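# Carry glass beaker from door-side rack to window bench

## Task

Lift the beaker off the drying rack on the shelved bench by the door and set it upright, opening facing up, on the work surface of the shelved bench by the window. It fails if the beaker ever touches the floor, if it breaks (it is glass: a drop beyond a few centimetres or a hard knock breaks it), or if the robot topples or ends up leaning.

## Robot and tools

ROBOT. TidyBot++: a four-caster mobile base (0.54 m long, 0.50 m wide, 0.38 m high) carrying one seven-joint arm with a two-finger gripper. The shoulder sits 0.12 m ahead of the base centre, 0.68 m up. Segments: upper arm 0.42 m, forearm 0.31 m, hand 0.31 m. The arm begins folded, hand pointing down, poking up to 0.08 m past the base front. Cameras: base_camera (pinhole, 644x364) and wrist_camera (fisheye, 644x476, looks along the hand). Loose objects may occasionally get nudged by something.

FRAMES. Base frame: origin on the floor below the base centre, x forward, y left, z up, metres. hand_pose is reported in it: the point midway between the finger pads, its z axis along the fingers, fingers closing along its y axis. Odometry frame: where the base frame was at the start. base_odometry counts wheel turns only (slip looks like travel); heading in rad, left positive, -3.142 to 3.142. base_tilt is in degrees, forward and right positive. All carry about 1 degree of fixed error plus noise.

TOOL move. One action per call, any mix of:
- base: object with translate_m (forward +), strafe_m (left +), each -2 to 2 m, and rotate_rad (counter-clockwise from above +), -6.3 to 6.3. These are offsets from where the base last reported itself, measured along the base axes at command start.
- joints: absolute angles by name, joint_1_rad to joint_7_rad in radians, plus gripper_pos 0 (open) to 1 (closed). joint_2 is limited to ±2.249, joint_4 to ±2.579, joint_6 to ±2.099; joints 1, 3, 5, 7 rotate freely and take the short way, so send steps below half a turn. joint_1 positive turns the arm clockwise seen from above (opposite to heading). joint_7 at 1.57 with the hand down puts the finger opening left-right.
- target: one absolute hand pose [x, y, z, qw, qx, qy, qz], base frame, metres plus unit quaternion. With target, joints may only contain gripper_pos.
- speeds: caps for this action: translate_m/strafe_m 0.05 to 0.5 m/s (give one key for a combined move), rotate_rad 0.1 to 1.57 rad/s, gripper_pos 0.234 to 0.993 per s.
- cameras: list of base_camera, wrist_camera or all; [] for none.
- blocking: true (default) returns when everything rests; false returns within about 0.5 s while motion continues.
A move without an action just reports. Unknown keys make the call invalid; out-of-range values get it refused, and a refusal or an uncommanded stop cancels your remaining calls in that reply. Actions cap at 15 s; base moves time out at 14 s.

OTHER TOOLS. wait(seconds 0 to 10, cameras) lets the scene run and reports. stop(cameras) brakes all your running motions. zoom_image(camera, region [x0,y0,x1,y1] pixels, at most 504x504) enlarges part of the newest image. finished_scene(scene = current scene number) ends the scene for good; the goal must then hold with no robot help.

RESULTS. move says done or the worst status. base_status, joint_status, hand_status: moving, done, off_target (resting short, maybe still pushing), stopped, contact_stop, time_out, not_followed (target withheld by the self-collision check; messages 'joint command not followed' or 'pose unreachable'), torque_fault, limit_stop_at_motor_heat. on_its_own lists unrequested robot behaviour. hand_target is where the hand would be with joints at target. motor_effort is percent of maximum torque, bracket = peak last action. ARM HIT means a hard collision with the base or itself. MOTOR HOT warns near 60 °C; an OVER-TEMPERATURE FAULT lets the arm sink for 30 to 60 s.

HAND TARGETS. The solver prefers near-folded postures, so the elbow may swing; the path curves and can overshoot. Reaching low, forward and close to the base goes badly and can strike the base. Unreachable poses wander up to 10 s and end time_out. done means within 10 mm and 2 degrees; typically you land within 3 cm. Correct by adding (desired minus hand_pose) to your last target. To hold still, resend hand_target, not hand_pose. A down-pointing hand reaches at most about 0.94 m high, only near the base.

GRIPPER. Gap is about 85 x (1 - gripper_pos) mm. A blocked close squeezes roughly 100 to 130 N and locks; off_target then means something is held, done at 1 means empty. Fingertips move about 13 mm outward while closing and stick out about 20 mm past the hand point. Use the slowest gripper speed on glass.

CAUTIONS. Joints may stop within their tolerance and still read done; correct with last command + (wanted - read). Held loads make the arm sag; never command a joint to its current reading while loaded. When the beaker lands, hand_pose stops dropping; watch efforts and images. Blocked joints keep pushing and heat up; torque over 104.5 N m (joints 1 to 4) or 51.3 N m (5 to 7) freezes the arm 10 s. The robot can tip if the arm snags above about 0.6 m while driving, when reaching far over nearby furniture, or swinging sideways stretched out; back away to recover. Base accelerates at up to 0.5 m/s2 and drifts over many moves. Thinking time lets running motions continue. Avoid drops, slams, hard pushes, releasing a moving object, and heavy strain on the gripper.

Each tool is called after ">>>" as name(argument=value, ...) on one line, values as JSON.

## Session

>>> move()

Scene clock: 0.00 s.
base_odometry: x=+0.000 y=+0.000 heading=+0.000
base_tilt: forward=+0.7 right=+0.5
base_status: not commanded
joint_positions: joint_1_rad=+0.032 joint_2_rad=-0.385 joint_3_rad=+3.169 joint_4_rad=-2.521 joint_5_rad=-0.027 joint_6_rad=-0.825 joint_7_rad=+1.556 gripper_pos=+0.000
joint_status: not commanded
motor_effort: joint_1_rad=+0 joint_2_rad=-1 joint_3_rad=+0 joint_4_rad=+13 joint_5_rad=+1 joint_6_rad=+3 joint_7_rad=+0
hand_pose: x=+0.2830 y=-0.0010 z=+0.5975 quat_wxyz=(-0.014, +0.995, -0.045, +0.090) (m; base frame)
hand_target: x=+0.2835 y=-0.0011 z=+0.5978 quat_wxyz=(-0.014, +0.995, -0.045, +0.091) (m; base frame)
hand_status: not commanded
pictures: base_camera, wrist_camera

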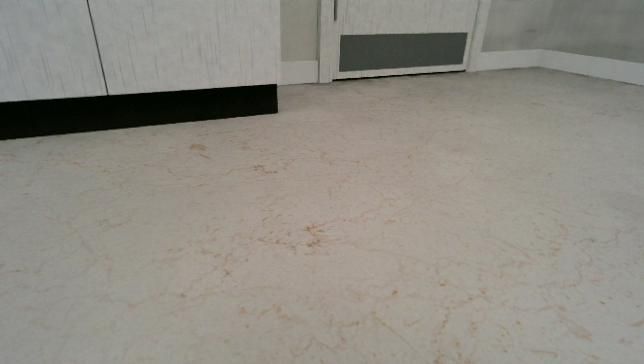

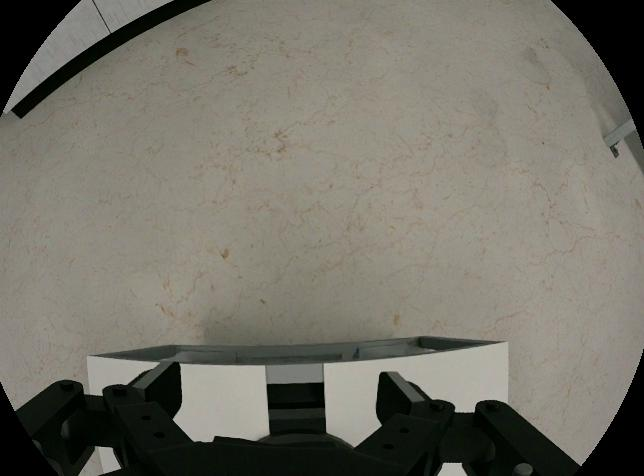

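>>> move(joints={"joint_6_rad": 0.45})

>>> move(base={"rotate_rad": 1.2})

>>> move(base={"rotate_rad": 1.2})

>>> move(base={"rotate_rad": 1.2})

>>> move(base={"rotate_rad": 1.3})

Scene clock: 3.07 s.
move: done
base_odometry: x=+0.000 y=+0.000 heading=+0.000
base_tilt: forward=+0.7 right=+0.5
base_status: not commanded
joint_positions: joint_1_rad=+0.032 joint_2_rad=-0.385 joint_3_rad=+3.169 joint_4_rad=-2.522 joint_5_rad=-0.027 joint_6_rad=+0.413 joint_7_rad=+1.556 gripper_pos=+0.000
joint_status: all done
motor_effort: joint_1_rad=-1(1) joint_2_rad=-4(5) joint_3_rad=+0(1) joint_4_rad=+17(17) joint_5_rad=+2(2) joint_6_rad=+9(10) joint_7_rad=+0(1)
hand_pose: x=+0.5334 y=-0.0277 z=+0.8558 quat_wxyz=(+0.006, +0.758, -0.044, +0.651) (m; base frame)
hand_target: x=+0.5353 y=-0.0282 z=+0.8683 quat_wxyz=(+0.007, +0.745, -0.043, +0.665) (m; base frame)
hand_status: not commanded
pictures: base_camera, wrist_camera

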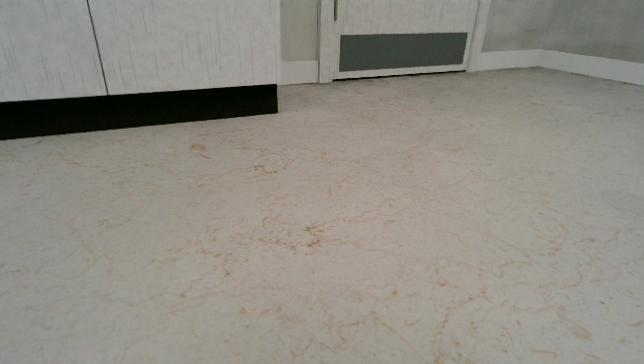

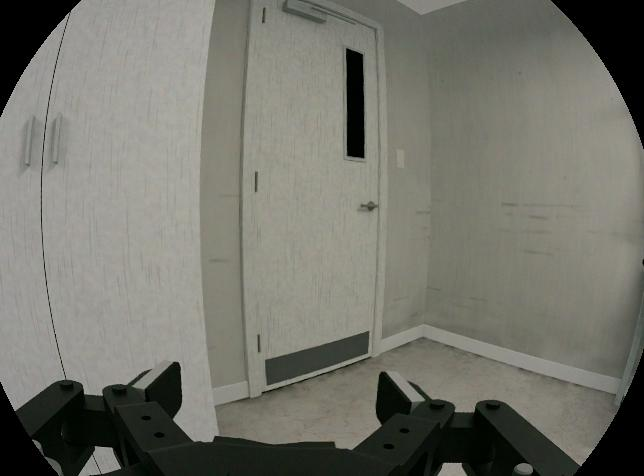

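Scene clock: 5.20 s.
move: done
base_odometry: x=+0.000 y=+0.000 heading=+1.200
base_tilt: forward=+0.7 right=+0.5
base_status: done
joint_positions: joint_1_rad=+0.032 joint_2_rad=-0.385 joint_3_rad=+3.169 joint_4_rad=-2.522 joint_5_rad=-0.027 joint_6_rad=+0.413 joint_7_rad=+1.556 gripper_pos=+0.000
joint_status: not commanded
motor_effort: joint_1_rad=+0(2) joint_2_rad=-4(5) joint_3_rad=-1(2) joint_4_rad=+16(17) joint_5_rad=+1(2) joint_6_rad=+10(10) joint_7_rad=+0(1)
hand_pose: x=+0.5334 y=-0.0276 z=+0.8559 quat_wxyz=(+0.006, +0.758, -0.044, +0.651) (m; base frame)
hand_target: x=+0.5353 y=-0.0282 z=+0.8683 quat_wxyz=(+0.007, +0.745, -0.043, +0.665) (m; base frame)
hand_status: not commanded
pictures: base_camera, wrist_camera

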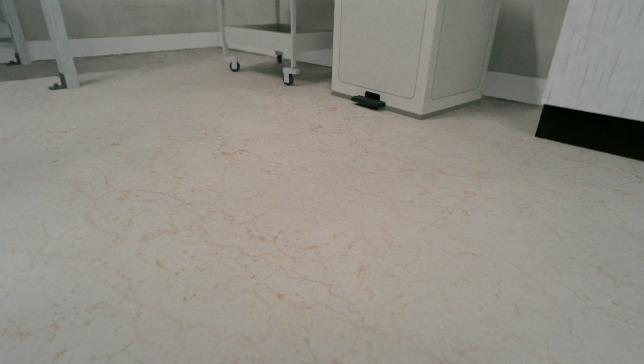

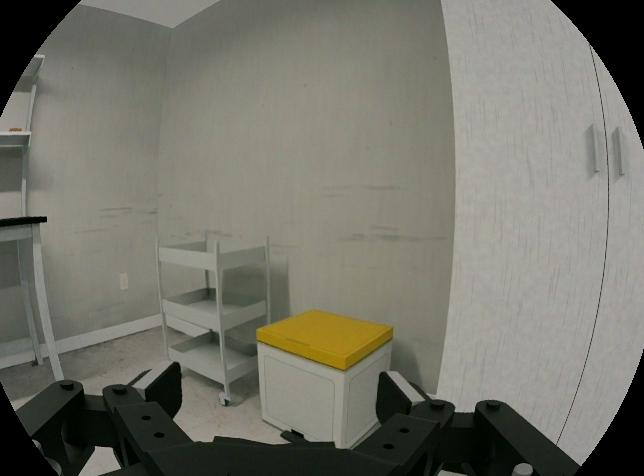

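Scene clock: 7.23 s.
move: done
base_odometry: x=+0.000 y=+0.000 heading=+2.399
base_tilt: forward=+0.7 right=+0.5
base_status: done
joint_positions: joint_1_rad=+0.032 joint_2_rad=-0.385 joint_3_rad=+3.169 joint_4_rad=-2.522 joint_5_rad=-0.027 joint_6_rad=+0.413 joint_7_rad=+1.556 gripper_pos=+0.000
joint_status: not commanded
motor_effort: joint_1_rad=-1(2) joint_2_rad=-4(5) joint_3_rad=-1(2) joint_4_rad=+17(17) joint_5_rad=+1(3) joint_6_rad=+10(10) joint_7_rad=+0(1)
hand_pose: x=+0.5334 y=-0.0276 z=+0.8559 quat_wxyz=(+0.006, +0.758, -0.044, +0.651) (m; base frame)
hand_target: x=+0.5353 y=-0.0282 z=+0.8683 quat_wxyz=(+0.007, +0.745, -0.043, +0.665) (m; base frame)
hand_status: not commanded
pictures: base_camera, wrist_camera

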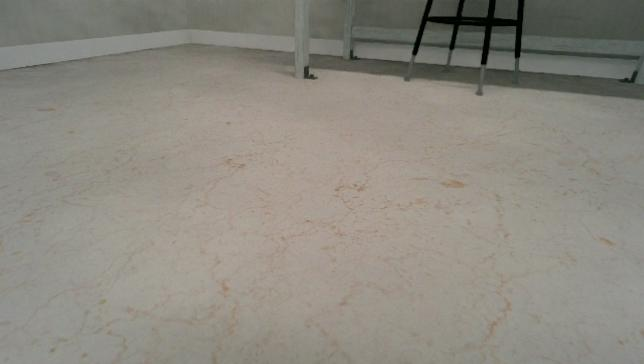

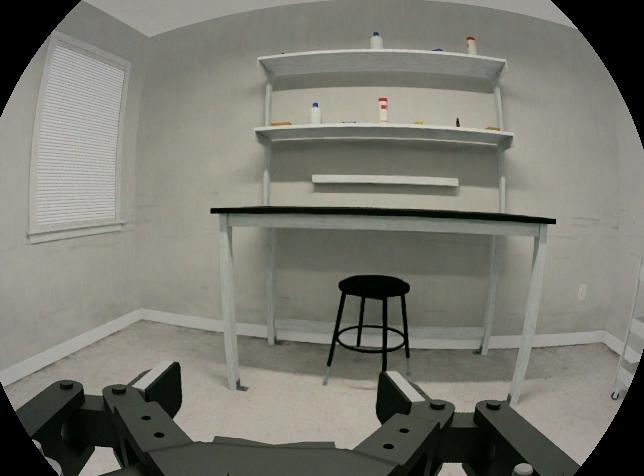

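Scene clock: 9.27 s.
move: done
base_odometry: x=+0.000 y=+0.000 heading=-2.684
base_tilt: forward=+0.7 right=+0.5
base_status: done
joint_positions: joint_1_rad=+0.032 joint_2_rad=-0.385 joint_3_rad=+3.169 joint_4_rad=-2.522 joint_5_rad=-0.027 joint_6_rad=+0.413 joint_7_rad=+1.556 gripper_pos=+0.000
joint_status: not commanded
motor_effort: joint_1_rad=+0(2) joint_2_rad=-4(5) joint_3_rad=-1(2) joint_4_rad=+17(17) joint_5_rad=+2(3) joint_6_rad=+9(10) joint_7_rad=+0(1)
hand_pose: x=+0.5334 y=-0.0276 z=+0.8559 quat_wxyz=(+0.006, +0.758, -0.044, +0.651) (m; base frame)
hand_target: x=+0.5353 y=-0.0282 z=+0.8683 quat_wxyz=(+0.007, +0.745, -0.043, +0.665) (m; base frame)
hand_status: not commanded
pictures: base_camera, wrist_camera

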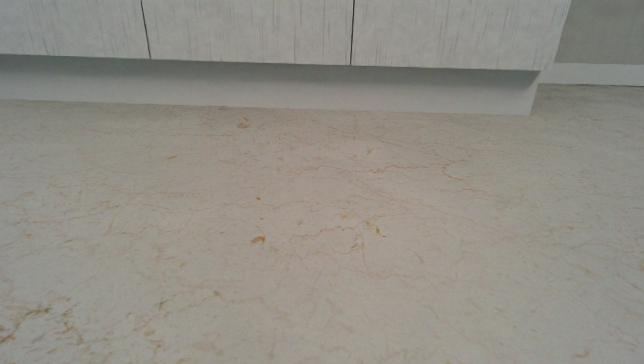

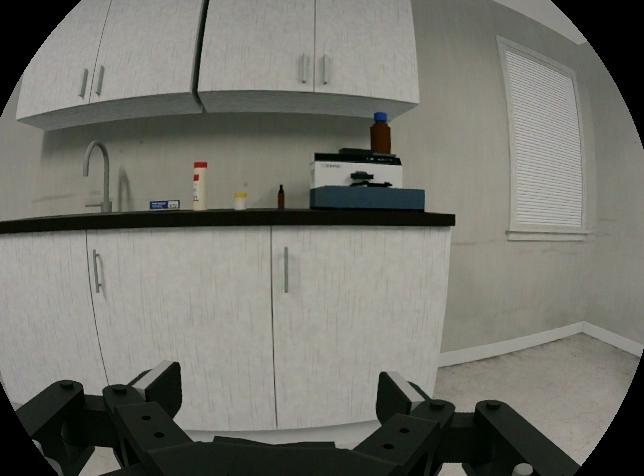

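Scene clock: 11.40 s.
move: done
base_odometry: x=+0.000 y=+0.000 heading=-1.385
base_tilt: forward=+0.7 right=+0.5
base_status: done
joint_positions: joint_1_rad=+0.032 joint_2_rad=-0.385 joint_3_rad=+3.169 joint_4_rad=-2.522 joint_5_rad=-0.027 joint_6_rad=+0.413 joint_7_rad=+1.556 gripper_pos=+0.000
joint_status: not commanded
motor_effort: joint_1_rad=+0(1) joint_2_rad=-4(5) joint_3_rad=+0(2) joint_4_rad=+17(17) joint_5_rad=+1(3) joint_6_rad=+9(10) joint_7_rad=-1(1)
hand_pose: x=+0.5334 y=-0.0276 z=+0.8559 quat_wxyz=(+0.006, +0.758, -0.044, +0.651) (m; base frame)
hand_target: x=+0.5353 y=-0.0282 z=+0.8683 quat_wxyz=(+0.007, +0.745, -0.043, +0.665) (m; base frame)
hand_status: not commanded
pictures: base_camera, wrist_camera

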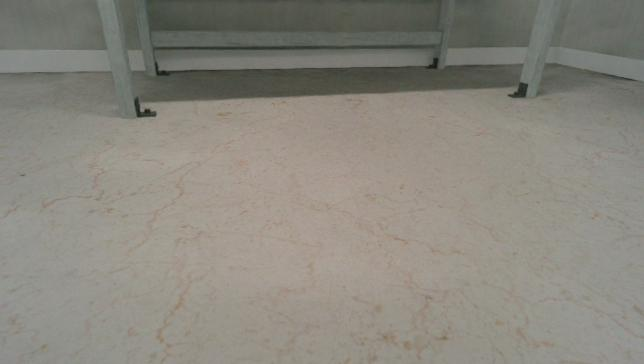

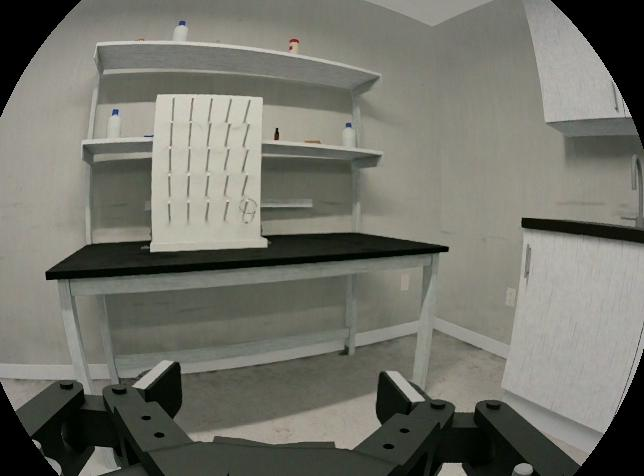

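>>> zoom_image(camera="wrist_camera", region=[140, 80, 280, 260])

Scaled by 2.800.

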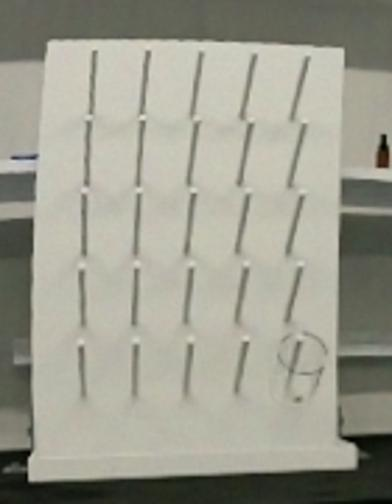

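>>> move(base={"rotate_rad": 0.25})

Scene clock: 15.63 s.
move: done
base_odometry: x=+0.000 y=+0.000 heading=-1.135
base_tilt: forward=+0.7 right=+0.5
base_status: done
joint_positions: joint_1_rad=+0.032 joint_2_rad=-0.385 joint_3_rad=+3.169 joint_4_rad=-2.522 joint_5_rad=-0.027 joint_6_rad=+0.413 joint_7_rad=+1.556 gripper_pos=+0.000
joint_status: not commanded
motor_effort: joint_1_rad=+0(2) joint_2_rad=-4(5) joint_3_rad=-1(2) joint_4_rad=+17(17) joint_5_rad=+1(2) joint_6_rad=+9(10) joint_7_rad=+0(1)
hand_pose: x=+0.5334 y=-0.0276 z=+0.8559 quat_wxyz=(+0.006, +0.758, -0.044, +0.651) (m; base frame)
hand_target: x=+0.5353 y=-0.0282 z=+0.8683 quat_wxyz=(+0.007, +0.745, -0.043, +0.665) (m; base frame)
hand_status: not commanded
pictures: base_camera, wrist_camera

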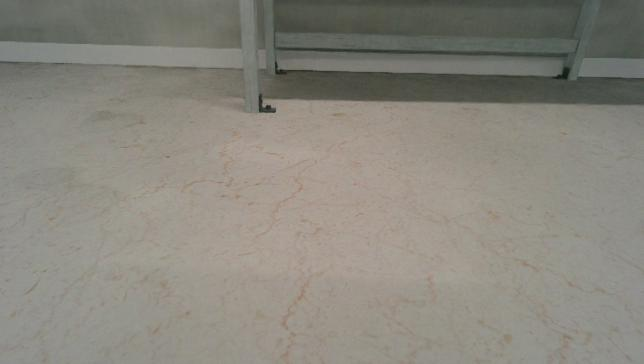

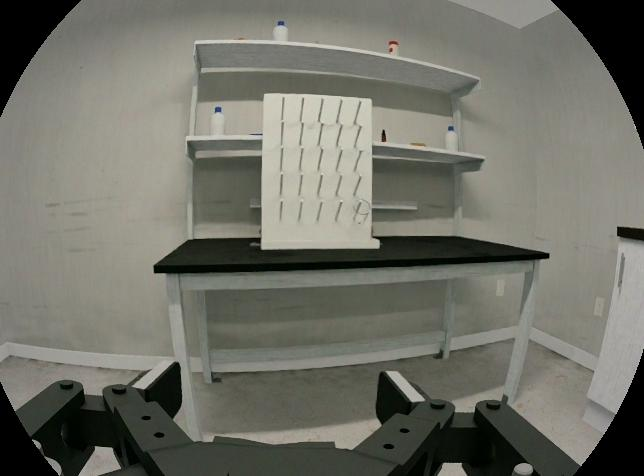

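>>> move(base={"rotate_rad": -0.07}, joints={"joint_1_rad": 0.0, "joint_2_rad": -0.35, "joint_3_rad": 3.1416, "joint_4_rad": -2.5, "joint_5_rad": 0.0, "joint_6_rad": 0.5, "joint_7_rad": 1.5708})

>>> move(base={"translate_m": 0.3, "strafe_m": -0.2})

Scene clock: 17.80 s.
move: done
base_odometry: x=+0.000 y=+0.000 heading=-1.205
base_tilt: forward=+0.7 right=+0.5
base_status: done
joint_positions: joint_1_rad=+0.010 joint_2_rad=-0.359 joint_3_rad=+3.158 joint_4_rad=-2.516 joint_5_rad=-0.022 joint_6_rad=+0.465 joint_7_rad=+1.556 gripper_pos=+0.000
joint_status: all done
motor_effort: joint_1_rad=+0(2) joint_2_rad=-5(6) joint_3_rad=+0(1) joint_4_rad=+17(18) joint_5_rad=+1(2) joint_6_rad=+9(11) joint_7_rad=+0(1)
hand_pose: x=+0.5420 y=-0.0131 z=+0.8643 quat_wxyz=(-0.002, +0.748, -0.027, +0.663) (m; base frame)
hand_target: x=+0.5481 y=+0.0013 z=+0.8804 quat_wxyz=(+0.000, +0.735, +0.000, +0.679) (m; base frame)
hand_status: not commanded
pictures: base_camera, wrist_camera

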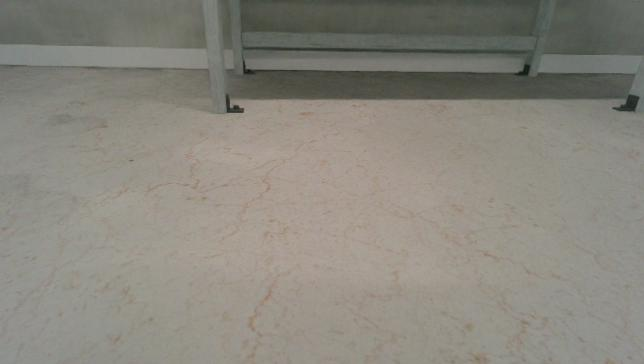

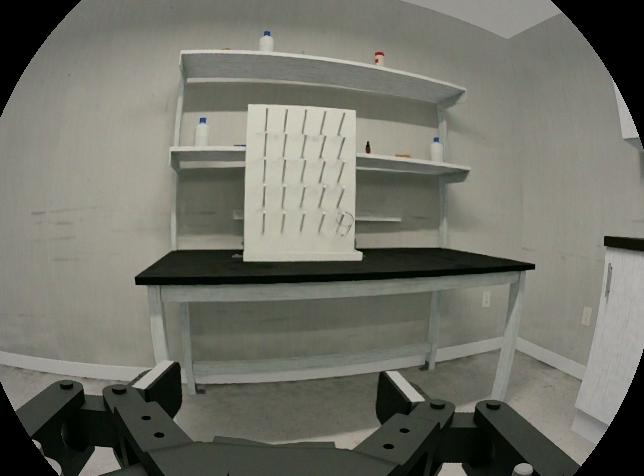

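Scene clock: 19.83 s.
move: done
base_odometry: x=-0.079 y=-0.352 heading=-1.204
base_tilt: forward=+0.7 right=+0.5
base_status: done
joint_positions: joint_1_rad=+0.010 joint_2_rad=-0.353 joint_3_rad=+3.157 joint_4_rad=-2.516 joint_5_rad=-0.022 joint_6_rad=+0.466 joint_7_rad=+1.556 gripper_pos=+0.000
joint_status: not commanded
motor_effort: joint_1_rad=+0(1) joint_2_rad=-5(7) joint_3_rad=+0(2) joint_4_rad=+16(17) joint_5_rad=+1(2) joint_6_rad=+9(10) joint_7_rad=-1(1)
hand_pose: x=+0.5432 y=-0.0130 z=+0.8619 quat_wxyz=(-0.002, +0.750, -0.027, +0.661) (m; base frame)
hand_target: x=+0.5481 y=+0.0013 z=+0.8804 quat_wxyz=(+0.000, +0.735, +0.000, +0.679) (m; base frame)
hand_status: not commanded
pictures: base_camera, wrist_camera

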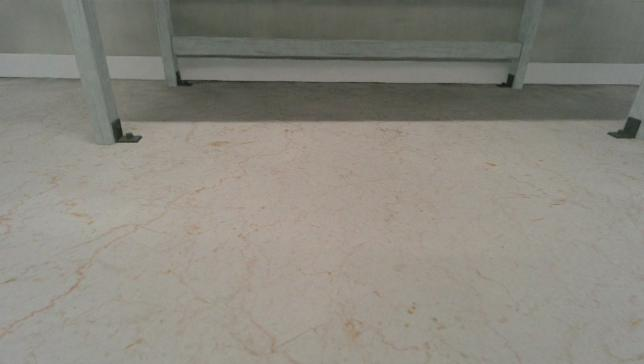

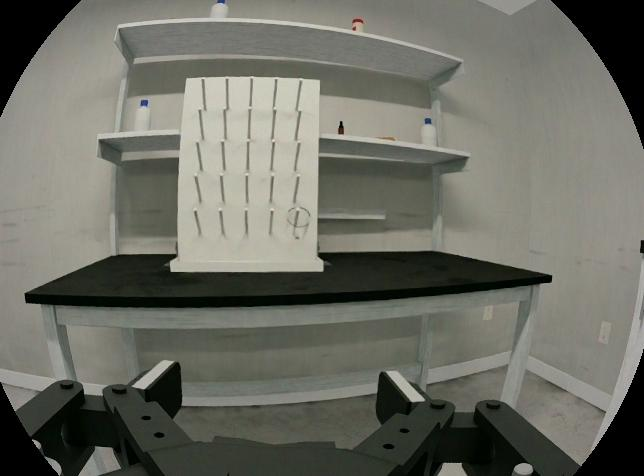

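>>> zoom_image(camera="wrist_camera", region=[240, 130, 340, 280])

Scaled by 3.360.

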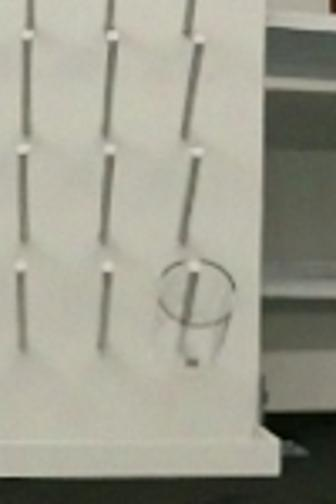

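>>> move(base={"translate_m": 0.45})

>>> zoom_image(camera="wrist_camera", region=[220, 150, 420, 300])

Scene clock: 26.00 s.
move: done
base_odometry: x=+0.082 y=-0.772 heading=-1.204
base_tilt: forward=+0.7 right=+0.5
base_status: done
joint_positions: joint_1_rad=+0.010 joint_2_rad=-0.348 joint_3_rad=+3.157 joint_4_rad=-2.515 joint_5_rad=-0.022 joint_6_rad=+0.466 joint_7_rad=+1.556 gripper_pos=+0.000
joint_status: not commanded
motor_effort: joint_1_rad=+0(1) joint_2_rad=-4(7) joint_3_rad=+0(1) joint_4_rad=+17(17) joint_5_rad=+1(2) joint_6_rad=+9(10) joint_7_rad=+0(1)
hand_pose: x=+0.5444 y=-0.0130 z=+0.8603 quat_wxyz=(-0.002, +0.751, -0.027, +0.659) (m; base frame)
hand_target: x=+0.5481 y=+0.0013 z=+0.8804 quat_wxyz=(+0.000, +0.735, +0.000, +0.679) (m; base frame)
hand_status: not commanded
pictures: base_camera, wrist_camera

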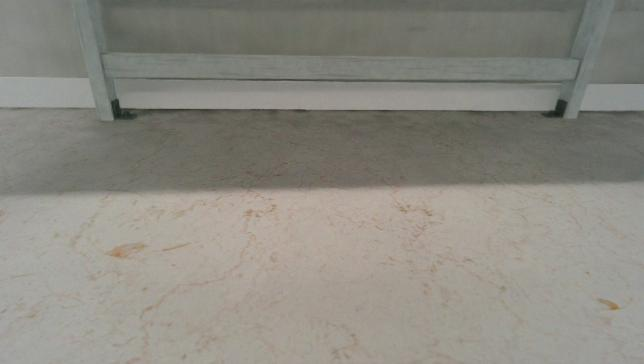

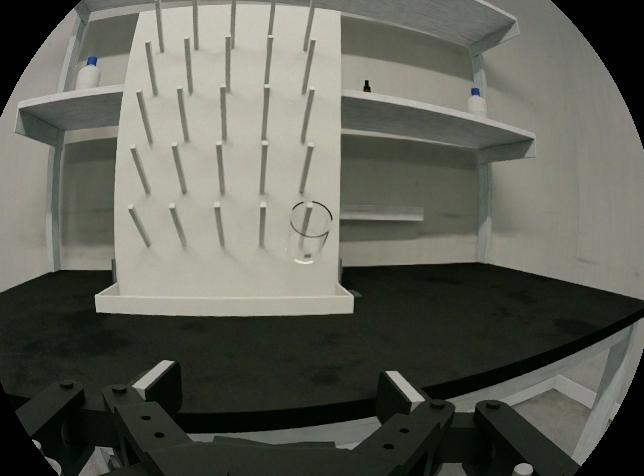

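Scaled by 2.520.

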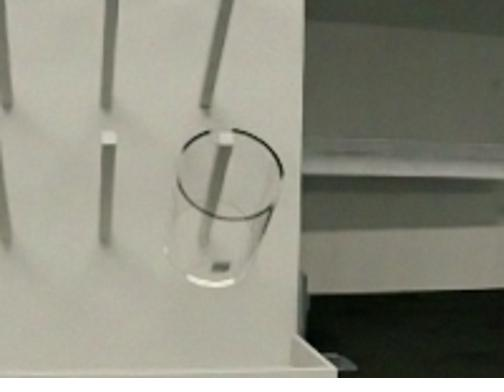

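>>> move(base={"strafe_m": -0.44}, cameras=[])

>>> move(joints={"joint_1_rad": 0.0, "joint_2_rad": 0.738, "joint_3_rad": 3.1416, "joint_4_rad": -1.126, "joint_5_rad": -1.57, "joint_6_rad": -1.57, "joint_7_rad": 1.4})

Scene clock: 44.37 s.
move: done
base_odometry: x=-0.329 y=-0.930 heading=-1.204
base_tilt: forward=+0.7 right=+0.5
base_status: done
joint_positions: joint_1_rad=+0.009 joint_2_rad=-0.348 joint_3_rad=+3.156 joint_4_rad=-2.515 joint_5_rad=-0.022 joint_6_rad=+0.466 joint_7_rad=+1.556 gripper_pos=+0.000
joint_status: not commanded
motor_effort: joint_1_rad=+0(1) joint_2_rad=-5(6) joint_3_rad=+0(2) joint_4_rad=+16(17) joint_5_rad=+1(2) joint_6_rad=+10(10) joint_7_rad=+0(1)
hand_pose: x=+0.5444 y=-0.0125 z=+0.8603 quat_wxyz=(-0.002, +0.751, -0.027, +0.659) (m; base frame)
hand_target: x=+0.5481 y=+0.0013 z=+0.8804 quat_wxyz=(+0.000, +0.735, +0.000, +0.679) (m; base frame)
hand_status: not commanded
pictures: none
No camera images: "cameras" was empty.

Scene clock: 47.57 s.
move: done
base_odometry: x=-0.329 y=-0.930 heading=-1.204
base_tilt: forward=+0.7 right=+0.5
base_status: not commanded
joint_positions: joint_1_rad=+0.009 joint_2_rad=+0.711 joint_3_rad=+3.156 joint_4_rad=-1.149 joint_5_rad=-1.527 joint_6_rad=-1.531 joint_7_rad=+1.440 gripper_pos=+0.000
joint_status: all done
motor_effort: joint_1_rad=+0(2) joint_2_rad=-34(35) joint_3_rad=-4(5) joint_4_rad=+14(19) joint_5_rad=-8(11) joint_6_rad=-2(11) joint_7_rad=+1(2)
hand_pose: x=+0.7092 y=+0.3022 z=+0.8915 quat_wxyz=(-0.673, +0.709, -0.168, -0.127) (m; base frame)
hand_target: x=+0.7033 y=+0.3123 z=+0.9022 quat_wxyz=(-0.688, +0.688, -0.163, -0.162) (m; base frame)
hand_status: not commanded
pictures: base_camera, wrist_camera

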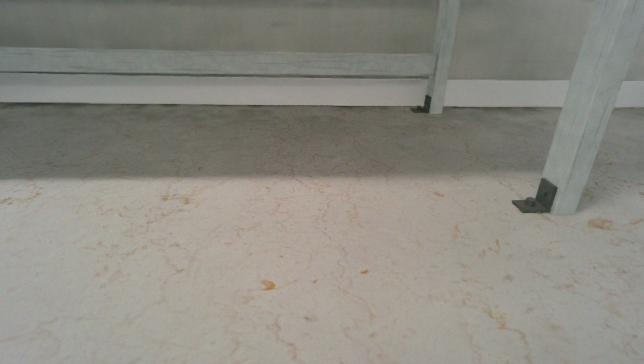

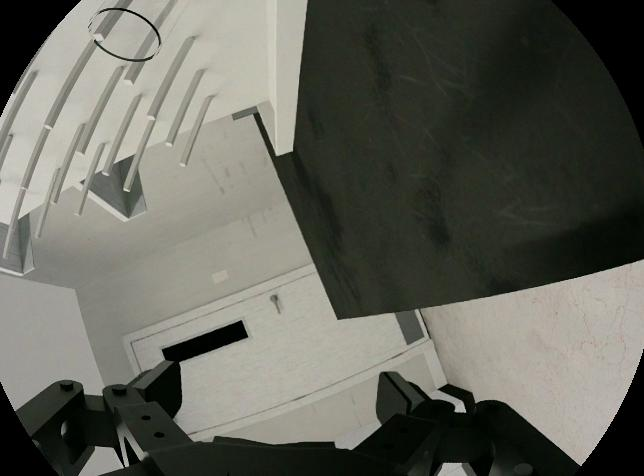

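>>> move(base={"strafe_m": -0.08}, cameras=[])

>>> move(base={"translate_m": 0.2}, speeds={"translate_m": 0.2})

Scene clock: 51.03 s.
move: done
base_odometry: x=-0.403 y=-0.959 heading=-1.204
base_tilt: forward=+0.8 right=+0.5
base_status: done
joint_positions: joint_1_rad=+0.005 joint_2_rad=+0.712 joint_3_rad=+3.156 joint_4_rad=-1.149 joint_5_rad=-1.529 joint_6_rad=-1.535 joint_7_rad=+1.439 gripper_pos=+0.000
joint_status: not commanded
motor_effort: joint_1_rad=+0(4) joint_2_rad=-33(35) joint_3_rad=-5(6) joint_4_rad=+14(14) joint_5_rad=-7(8) joint_6_rad=-2(2) joint_7_rad=+0(1)
hand_pose: x=+0.7074 y=+0.3044 z=+0.8926 quat_wxyz=(-0.673, +0.709, -0.165, -0.130) (m; base frame)
hand_target: x=+0.7033 y=+0.3123 z=+0.9022 quat_wxyz=(-0.688, +0.688, -0.163, -0.162) (m; base frame)
hand_status: not commanded
pictures: none
No camera images: "cameras" was empty.

Scene clock: 52.77 s.
move: done
base_odometry: x=-0.332 y=-1.145 heading=-1.204
base_tilt: forward=+0.8 right=+0.5
base_status: done
joint_positions: joint_1_rad=+0.005 joint_2_rad=+0.719 joint_3_rad=+3.156 joint_4_rad=-1.146 joint_5_rad=-1.531 joint_6_rad=-1.538 joint_7_rad=+1.439 gripper_pos=+0.000
joint_status: not commanded
motor_effort: joint_1_rad=-1(1) joint_2_rad=-34(35) joint_3_rad=-3(5) joint_4_rad=+14(15) joint_5_rad=-7(8) joint_6_rad=-2(2) joint_7_rad=+0(1)
hand_pose: x=+0.7083 y=+0.3045 z=+0.8900 quat_wxyz=(-0.674, +0.708, -0.166, -0.132) (m; base frame)
hand_target: x=+0.7033 y=+0.3123 z=+0.9022 quat_wxyz=(-0.688, +0.688, -0.163, -0.162) (m; base frame)
hand_status: not commanded
pictures: base_camera, wrist_camera

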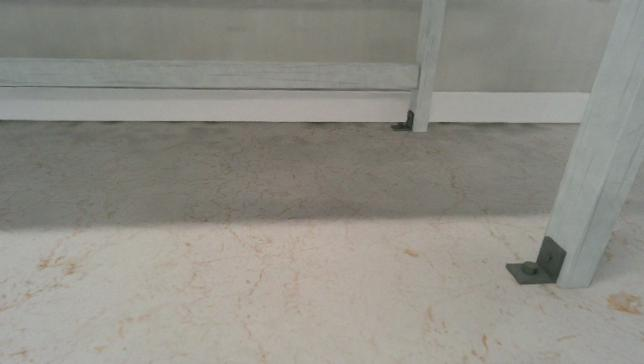

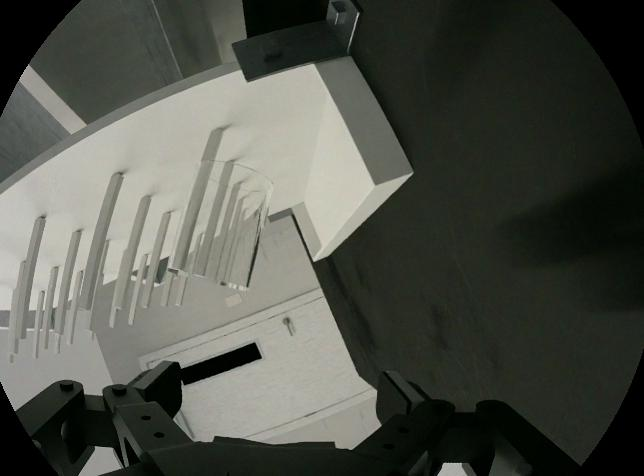

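>>> move(base={"translate_m": 0.09}, speeds={"translate_m": 0.15}, joints={"joint_2_rad": 0.68, "joint_5_rad": -1.6, "joint_6_rad": -1.6, "joint_7_rad": 1.08})

Scene clock: 56.97 s.
move: done
base_odometry: x=-0.300 y=-1.230 heading=-1.204
base_tilt: forward=+0.8 right=+0.5
base_status: done
joint_positions: joint_1_rad=+0.005 joint_2_rad=+0.698 joint_3_rad=+3.156 joint_4_rad=-1.143 joint_5_rad=-1.561 joint_6_rad=-1.566 joint_7_rad=+1.115 gripper_pos=+0.000
joint_status: all done
motor_effort: joint_1_rad=-1(2) joint_2_rad=-33(36) joint_3_rad=-4(5) joint_4_rad=+14(15) joint_5_rad=-7(8) joint_6_rad=-1(3) joint_7_rad=+0(1)
hand_pose: x=+0.6981 y=+0.3051 z=+0.9143 quat_wxyz=(-0.657, +0.665, -0.260, -0.243) (m; base frame)
hand_target: x=+0.6826 y=+0.3120 z=+0.9470 quat_wxyz=(-0.670, +0.652, -0.239, -0.262) (m; base frame)
hand_status: not commanded
pictures: base_camera, wrist_camera

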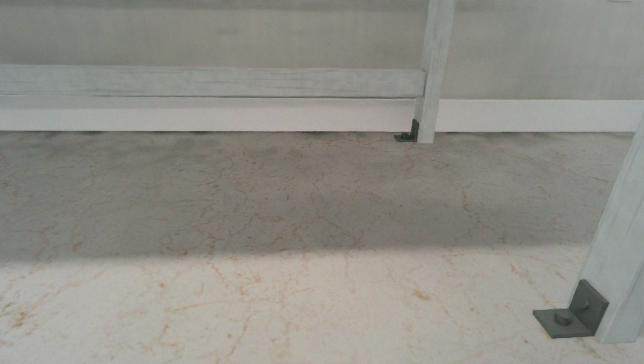

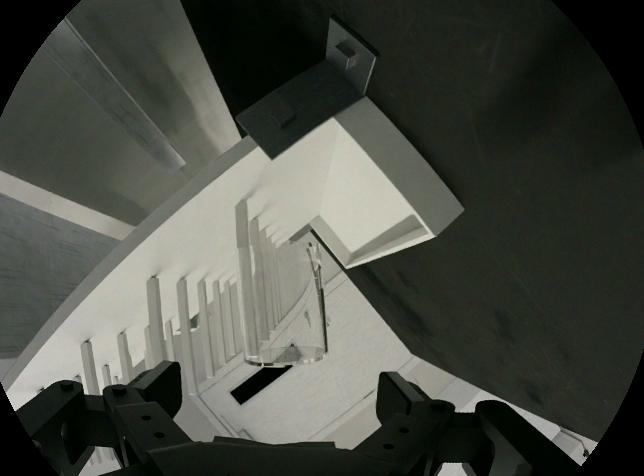

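>>> move(base={"strafe_m": 0.08, "translate_m": 0.005}, speeds={"strafe_m": 0.1}, joints={"joint_2_rad": 0.66, "joint_7_rad": 1.06})

Scene clock: 60.33 s.
move: done
base_odometry: x=-0.223 y=-1.206 heading=-1.204
base_tilt: forward=+0.7 right=+0.5
base_status: done
joint_positions: joint_1_rad=+0.000 joint_2_rad=+0.684 joint_3_rad=+3.156 joint_4_rad=-1.143 joint_5_rad=-1.562 joint_6_rad=-1.567 joint_7_rad=+1.096 gripper_pos=+0.000
joint_status: all done
motor_effort: joint_1_rad=-1(3) joint_2_rad=-32(35) joint_3_rad=-5(6) joint_4_rad=+14(15) joint_5_rad=-8(8) joint_6_rad=-2(2) joint_7_rad=+0(1)
hand_pose: x=+0.6932 y=+0.3084 z=+0.9226 quat_wxyz=(-0.656, +0.665, -0.259, -0.246) (m; base frame)
hand_target: x=+0.6772 y=+0.3120 z=+0.9582 quat_wxyz=(-0.670, +0.652, -0.239, -0.263) (m; base frame)
hand_status: not commanded
pictures: base_camera, wrist_camera

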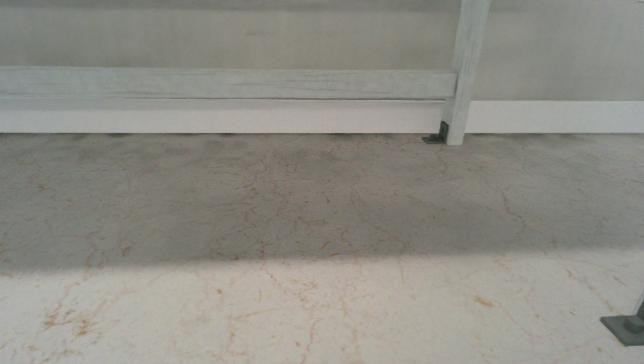

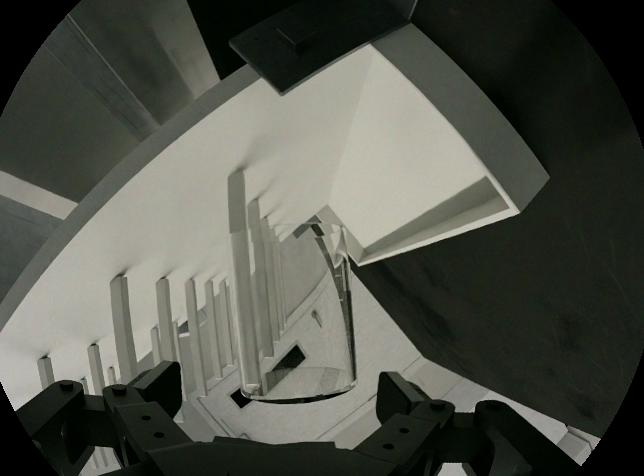

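>>> move(base={"strafe_m": 0.04, "translate_m": 0.012}, speeds={"strafe_m": 0.08})

Scene clock: 62.80 s.
move: done
base_odometry: x=-0.181 y=-1.202 heading=-1.204
base_tilt: forward=+0.8 right=+0.5
base_status: done
joint_positions: joint_1_rad=-0.001 joint_2_rad=+0.684 joint_3_rad=+3.156 joint_4_rad=-1.143 joint_5_rad=-1.562 joint_6_rad=-1.568 joint_7_rad=+1.096 gripper_pos=+0.000
joint_status: not commanded
motor_effort: joint_1_rad=+0(3) joint_2_rad=-33(34) joint_3_rad=-4(6) joint_4_rad=+14(14) joint_5_rad=-9(9) joint_6_rad=-1(2) joint_7_rad=+0(1)
hand_pose: x=+0.6925 y=+0.3085 z=+0.9232 quat_wxyz=(-0.656, +0.665, -0.259, -0.247) (m; base frame)
hand_target: x=+0.6772 y=+0.3120 z=+0.9582 quat_wxyz=(-0.670, +0.652, -0.239, -0.263) (m; base frame)
hand_status: not commanded
pictures: base_camera, wrist_camera

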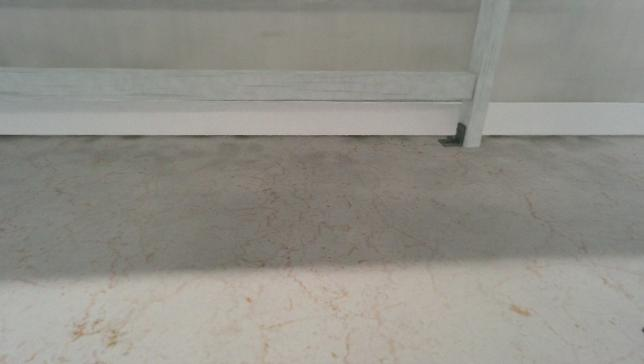

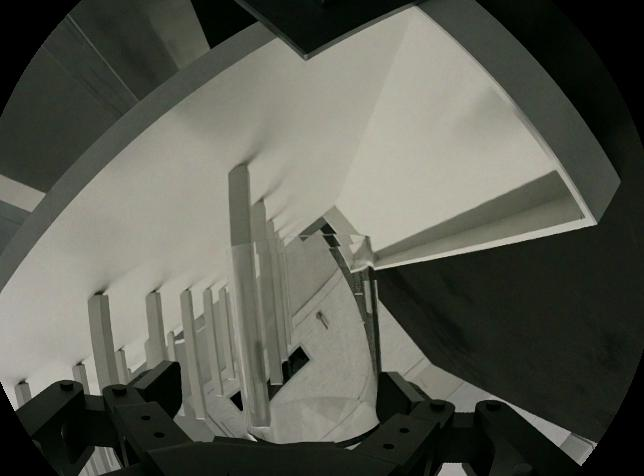

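>>> move(base={"translate_m": 0.008}, speeds={"translate_m": 0.08}, joints={"joint_2_rad": 0.685}, cameras=[])

>>> move(base={"strafe_m": 0.025}, speeds={"strafe_m": 0.08})

Scene clock: 64.83 s.
move: done
base_odometry: x=-0.178 y=-1.210 heading=-1.204
base_tilt: forward=+0.8 right=+0.5
base_status: done
joint_positions: joint_1_rad=-0.001 joint_2_rad=+0.687 joint_3_rad=+3.156 joint_4_rad=-1.143 joint_5_rad=-1.563 joint_6_rad=-1.570 joint_7_rad=+1.096 gripper_pos=+0.000
joint_status: all done
motor_effort: joint_1_rad=+0(2) joint_2_rad=-33(35) joint_3_rad=-3(5) joint_4_rad=+14(15) joint_5_rad=-9(9) joint_6_rad=-1(2) joint_7_rad=+0(1)
hand_pose: x=+0.6927 y=+0.3085 z=+0.9217 quat_wxyz=(-0.656, +0.664, -0.259, -0.249) (m; base frame)
hand_target: x=+0.6840 y=+0.3120 z=+0.9442 quat_wxyz=(-0.667, +0.649, -0.248, -0.271) (m; base frame)
hand_status: not commanded
pictures: none
No camera images: "cameras" was empty.

Scene clock: 65.67 s.
move: done
base_odometry: x=-0.155 y=-1.201 heading=-1.204
base_tilt: forward=+0.8 right=+0.5
base_status: done
joint_positions: joint_1_rad=-0.004 joint_2_rad=+0.687 joint_3_rad=+3.155 joint_4_rad=-1.143 joint_5_rad=-1.563 joint_6_rad=-1.571 joint_7_rad=+1.096 gripper_pos=+0.000
joint_status: not commanded
motor_effort: joint_1_rad=+0(3) joint_2_rad=-33(34) joint_3_rad=-4(5) joint_4_rad=+14(15) joint_5_rad=-8(9) joint_6_rad=-1(2) joint_7_rad=+0(1)
hand_pose: x=+0.6915 y=+0.3105 z=+0.9218 quat_wxyz=(-0.655, +0.665, -0.258, -0.250) (m; base frame)
hand_target: x=+0.6840 y=+0.3120 z=+0.9442 quat_wxyz=(-0.667, +0.649, -0.248, -0.271) (m; base frame)
hand_status: not commanded
pictures: base_camera, wrist_camera

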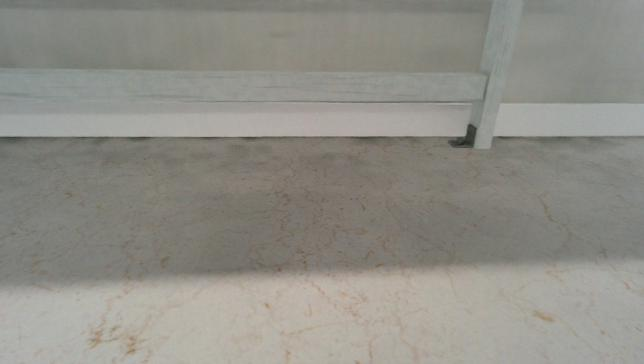

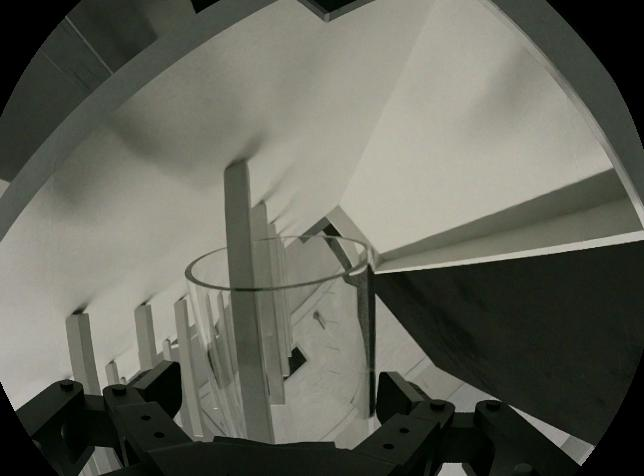

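>>> zoom_image(camera="wrist_camera", region=[120, 220, 460, 476])

Scaled by 1.482.

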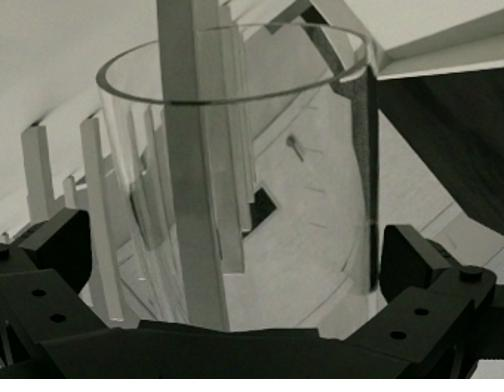

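>>> move(joints={"joint_7_rad": 1.15, "gripper_pos": 0.08}, speeds={"gripper_pos": 0.234})

>>> zoom_image(camera="wrist_camera", region=[120, 220, 460, 476])

Scene clock: 72.93 s.
move: done
base_odometry: x=-0.155 y=-1.201 heading=-1.204
base_tilt: forward=+0.8 right=+0.5
base_status: not commanded
joint_positions: joint_1_rad=-0.004 joint_2_rad=+0.687 joint_3_rad=+3.155 joint_4_rad=-1.143 joint_5_rad=-1.563 joint_6_rad=-1.571 joint_7_rad=+1.151 gripper_pos=+0.080
joint_status: all done
motor_effort: joint_1_rad=+0(1) joint_2_rad=-34(34) joint_3_rad=-4(5) joint_4_rad=+14(15) joint_5_rad=-8(9) joint_6_rad=-1(2) joint_7_rad=+0(1)
hand_pose: x=+0.6915 y=+0.3105 z=+0.9218 quat_wxyz=(-0.662, +0.672, -0.239, -0.232) (m; base frame)
hand_target: x=+0.6840 y=+0.3120 z=+0.9442 quat_wxyz=(-0.678, +0.659, -0.218, -0.240) (m; base frame)
hand_status: not commanded
pictures: base_camera, wrist_camera

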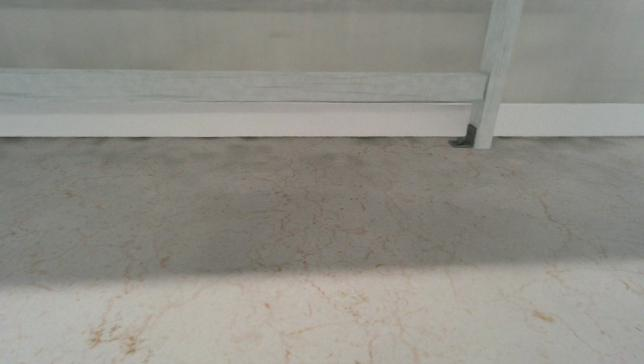

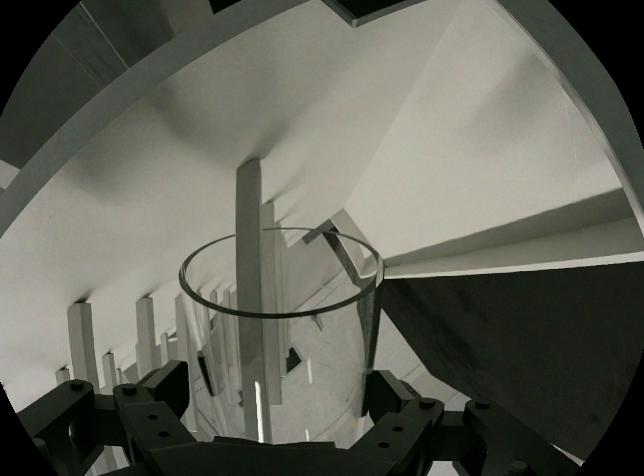

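Scaled by 1.482.

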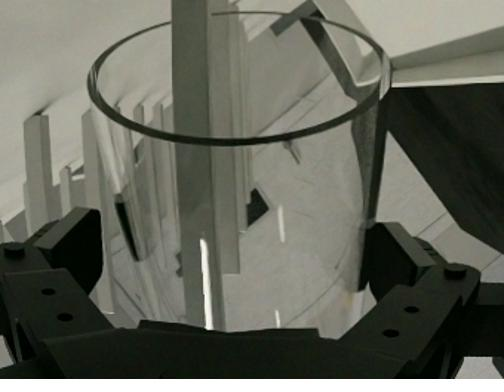

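>>> move(joints={"gripper_pos": 0.14}, speeds={"gripper_pos": 0.234}, cameras=["wrist_camera"])

>>> zoom_image(camera="wrist_camera", region=[120, 220, 460, 476])

Scene clock: 75.13 s.
move: done
base_odometry: x=-0.155 y=-1.201 heading=-1.204
base_tilt: forward=+0.7 right=+0.5
base_status: not commanded
joint_positions: joint_1_rad=-0.004 joint_2_rad=+0.687 joint_3_rad=+3.155 joint_4_rad=-1.143 joint_5_rad=-1.563 joint_6_rad=-1.571 joint_7_rad=+1.151 gripper_pos=+0.140
joint_status: all done
motor_effort: joint_1_rad=+0(1) joint_2_rad=-33(34) joint_3_rad=-4(4) joint_4_rad=+14(14) joint_5_rad=-8(9) joint_6_rad=-1(2) joint_7_rad=+0(1)
hand_pose: x=+0.6915 y=+0.3105 z=+0.9218 quat_wxyz=(-0.662, +0.672, -0.239, -0.232) (m; base frame)
hand_target: x=+0.6840 y=+0.3120 z=+0.9442 quat_wxyz=(-0.678, +0.659, -0.218, -0.240) (m; base frame)
hand_status: not commanded
pictures: wrist_camera

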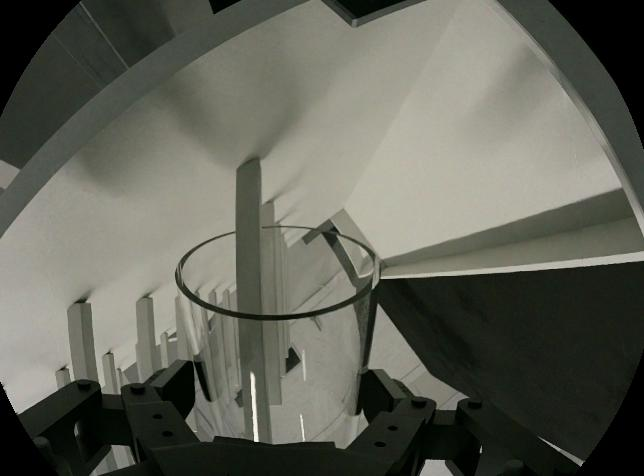

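Scaled by 1.482.

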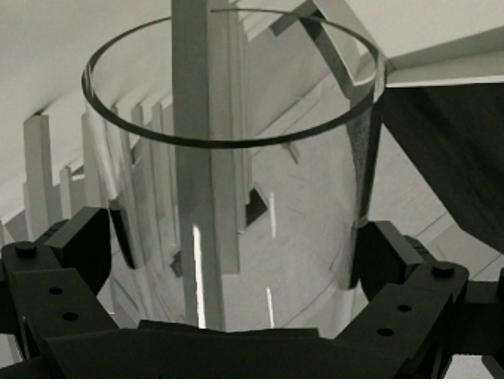

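>>> move(joints={"gripper_pos": 0.19}, speeds={"gripper_pos": 0.234}, cameras=["wrist_camera"])

>>> zoom_image(camera="wrist_camera", region=[120, 220, 460, 476])

Scene clock: 76.43 s.
move: done
base_odometry: x=-0.155 y=-1.201 heading=-1.204
base_tilt: forward=+0.7 right=+0.5
base_status: not commanded
joint_positions: joint_1_rad=-0.004 joint_2_rad=+0.687 joint_3_rad=+3.155 joint_4_rad=-1.143 joint_5_rad=-1.563 joint_6_rad=-1.571 joint_7_rad=+1.151 gripper_pos=+0.190
joint_status: all done
motor_effort: joint_1_rad=+0(1) joint_2_rad=-34(34) joint_3_rad=-3(4) joint_4_rad=+14(15) joint_5_rad=-8(9) joint_6_rad=-1(2) joint_7_rad=+0(1)
hand_pose: x=+0.6915 y=+0.3105 z=+0.9218 quat_wxyz=(-0.662, +0.672, -0.239, -0.232) (m; base frame)
hand_target: x=+0.6840 y=+0.3120 z=+0.9442 quat_wxyz=(-0.678, +0.659, -0.218, -0.240) (m; base frame)
hand_status: not commanded
pictures: wrist_camera

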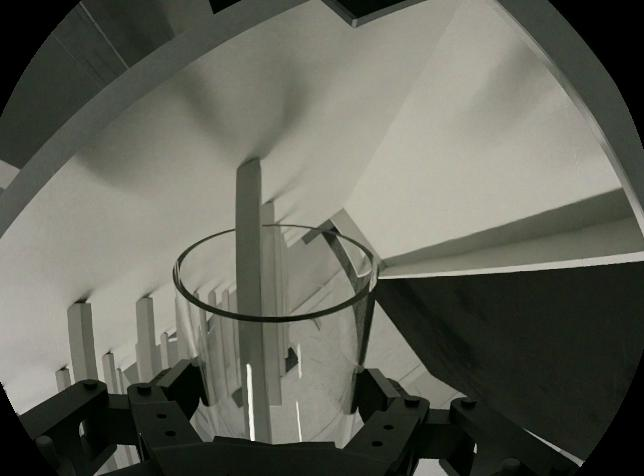

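Scaled by 1.482.

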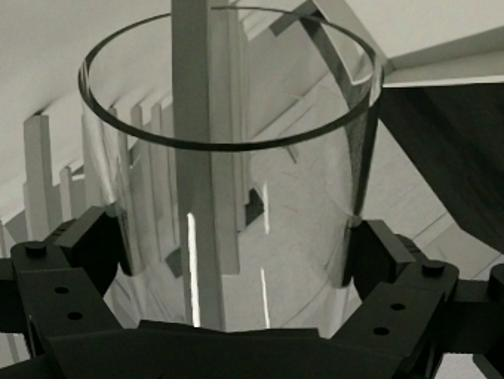

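>>> move(joints={"gripper_pos": 0.22}, speeds={"gripper_pos": 0.234}, cameras=["wrist_camera"])

Scene clock: 86.70 s.
move: done
base_odometry: x=-0.155 y=-1.201 heading=-1.204
base_tilt: forward=+0.7 right=+0.5
base_status: not commanded
joint_positions: joint_1_rad=-0.004 joint_2_rad=+0.687 joint_3_rad=+3.155 joint_4_rad=-1.143 joint_5_rad=-1.563 joint_6_rad=-1.571 joint_7_rad=+1.151 gripper_pos=+0.208
joint_status: all done
motor_effort: joint_1_rad=+1(1) joint_2_rad=-33(34) joint_3_rad=-3(4) joint_4_rad=+14(15) joint_5_rad=-8(9) joint_6_rad=-1(1) joint_7_rad=+0(1)
hand_pose: x=+0.6915 y=+0.3105 z=+0.9218 quat_wxyz=(-0.662, +0.672, -0.239, -0.232) (m; base frame)
hand_target: x=+0.6840 y=+0.3120 z=+0.9442 quat_wxyz=(-0.678, +0.659, -0.218, -0.240) (m; base frame)
hand_status: not commanded
pictures: wrist_camera

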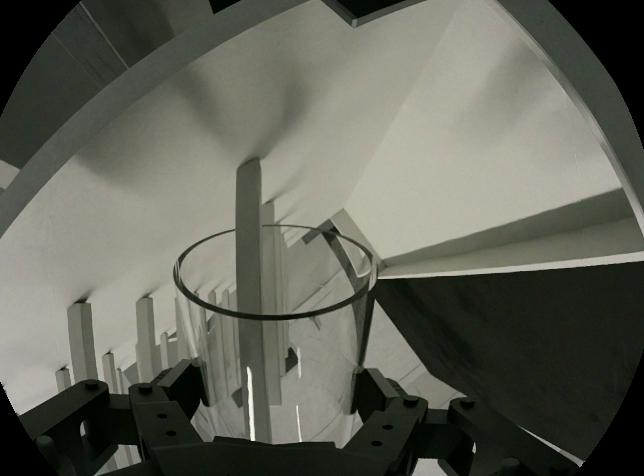

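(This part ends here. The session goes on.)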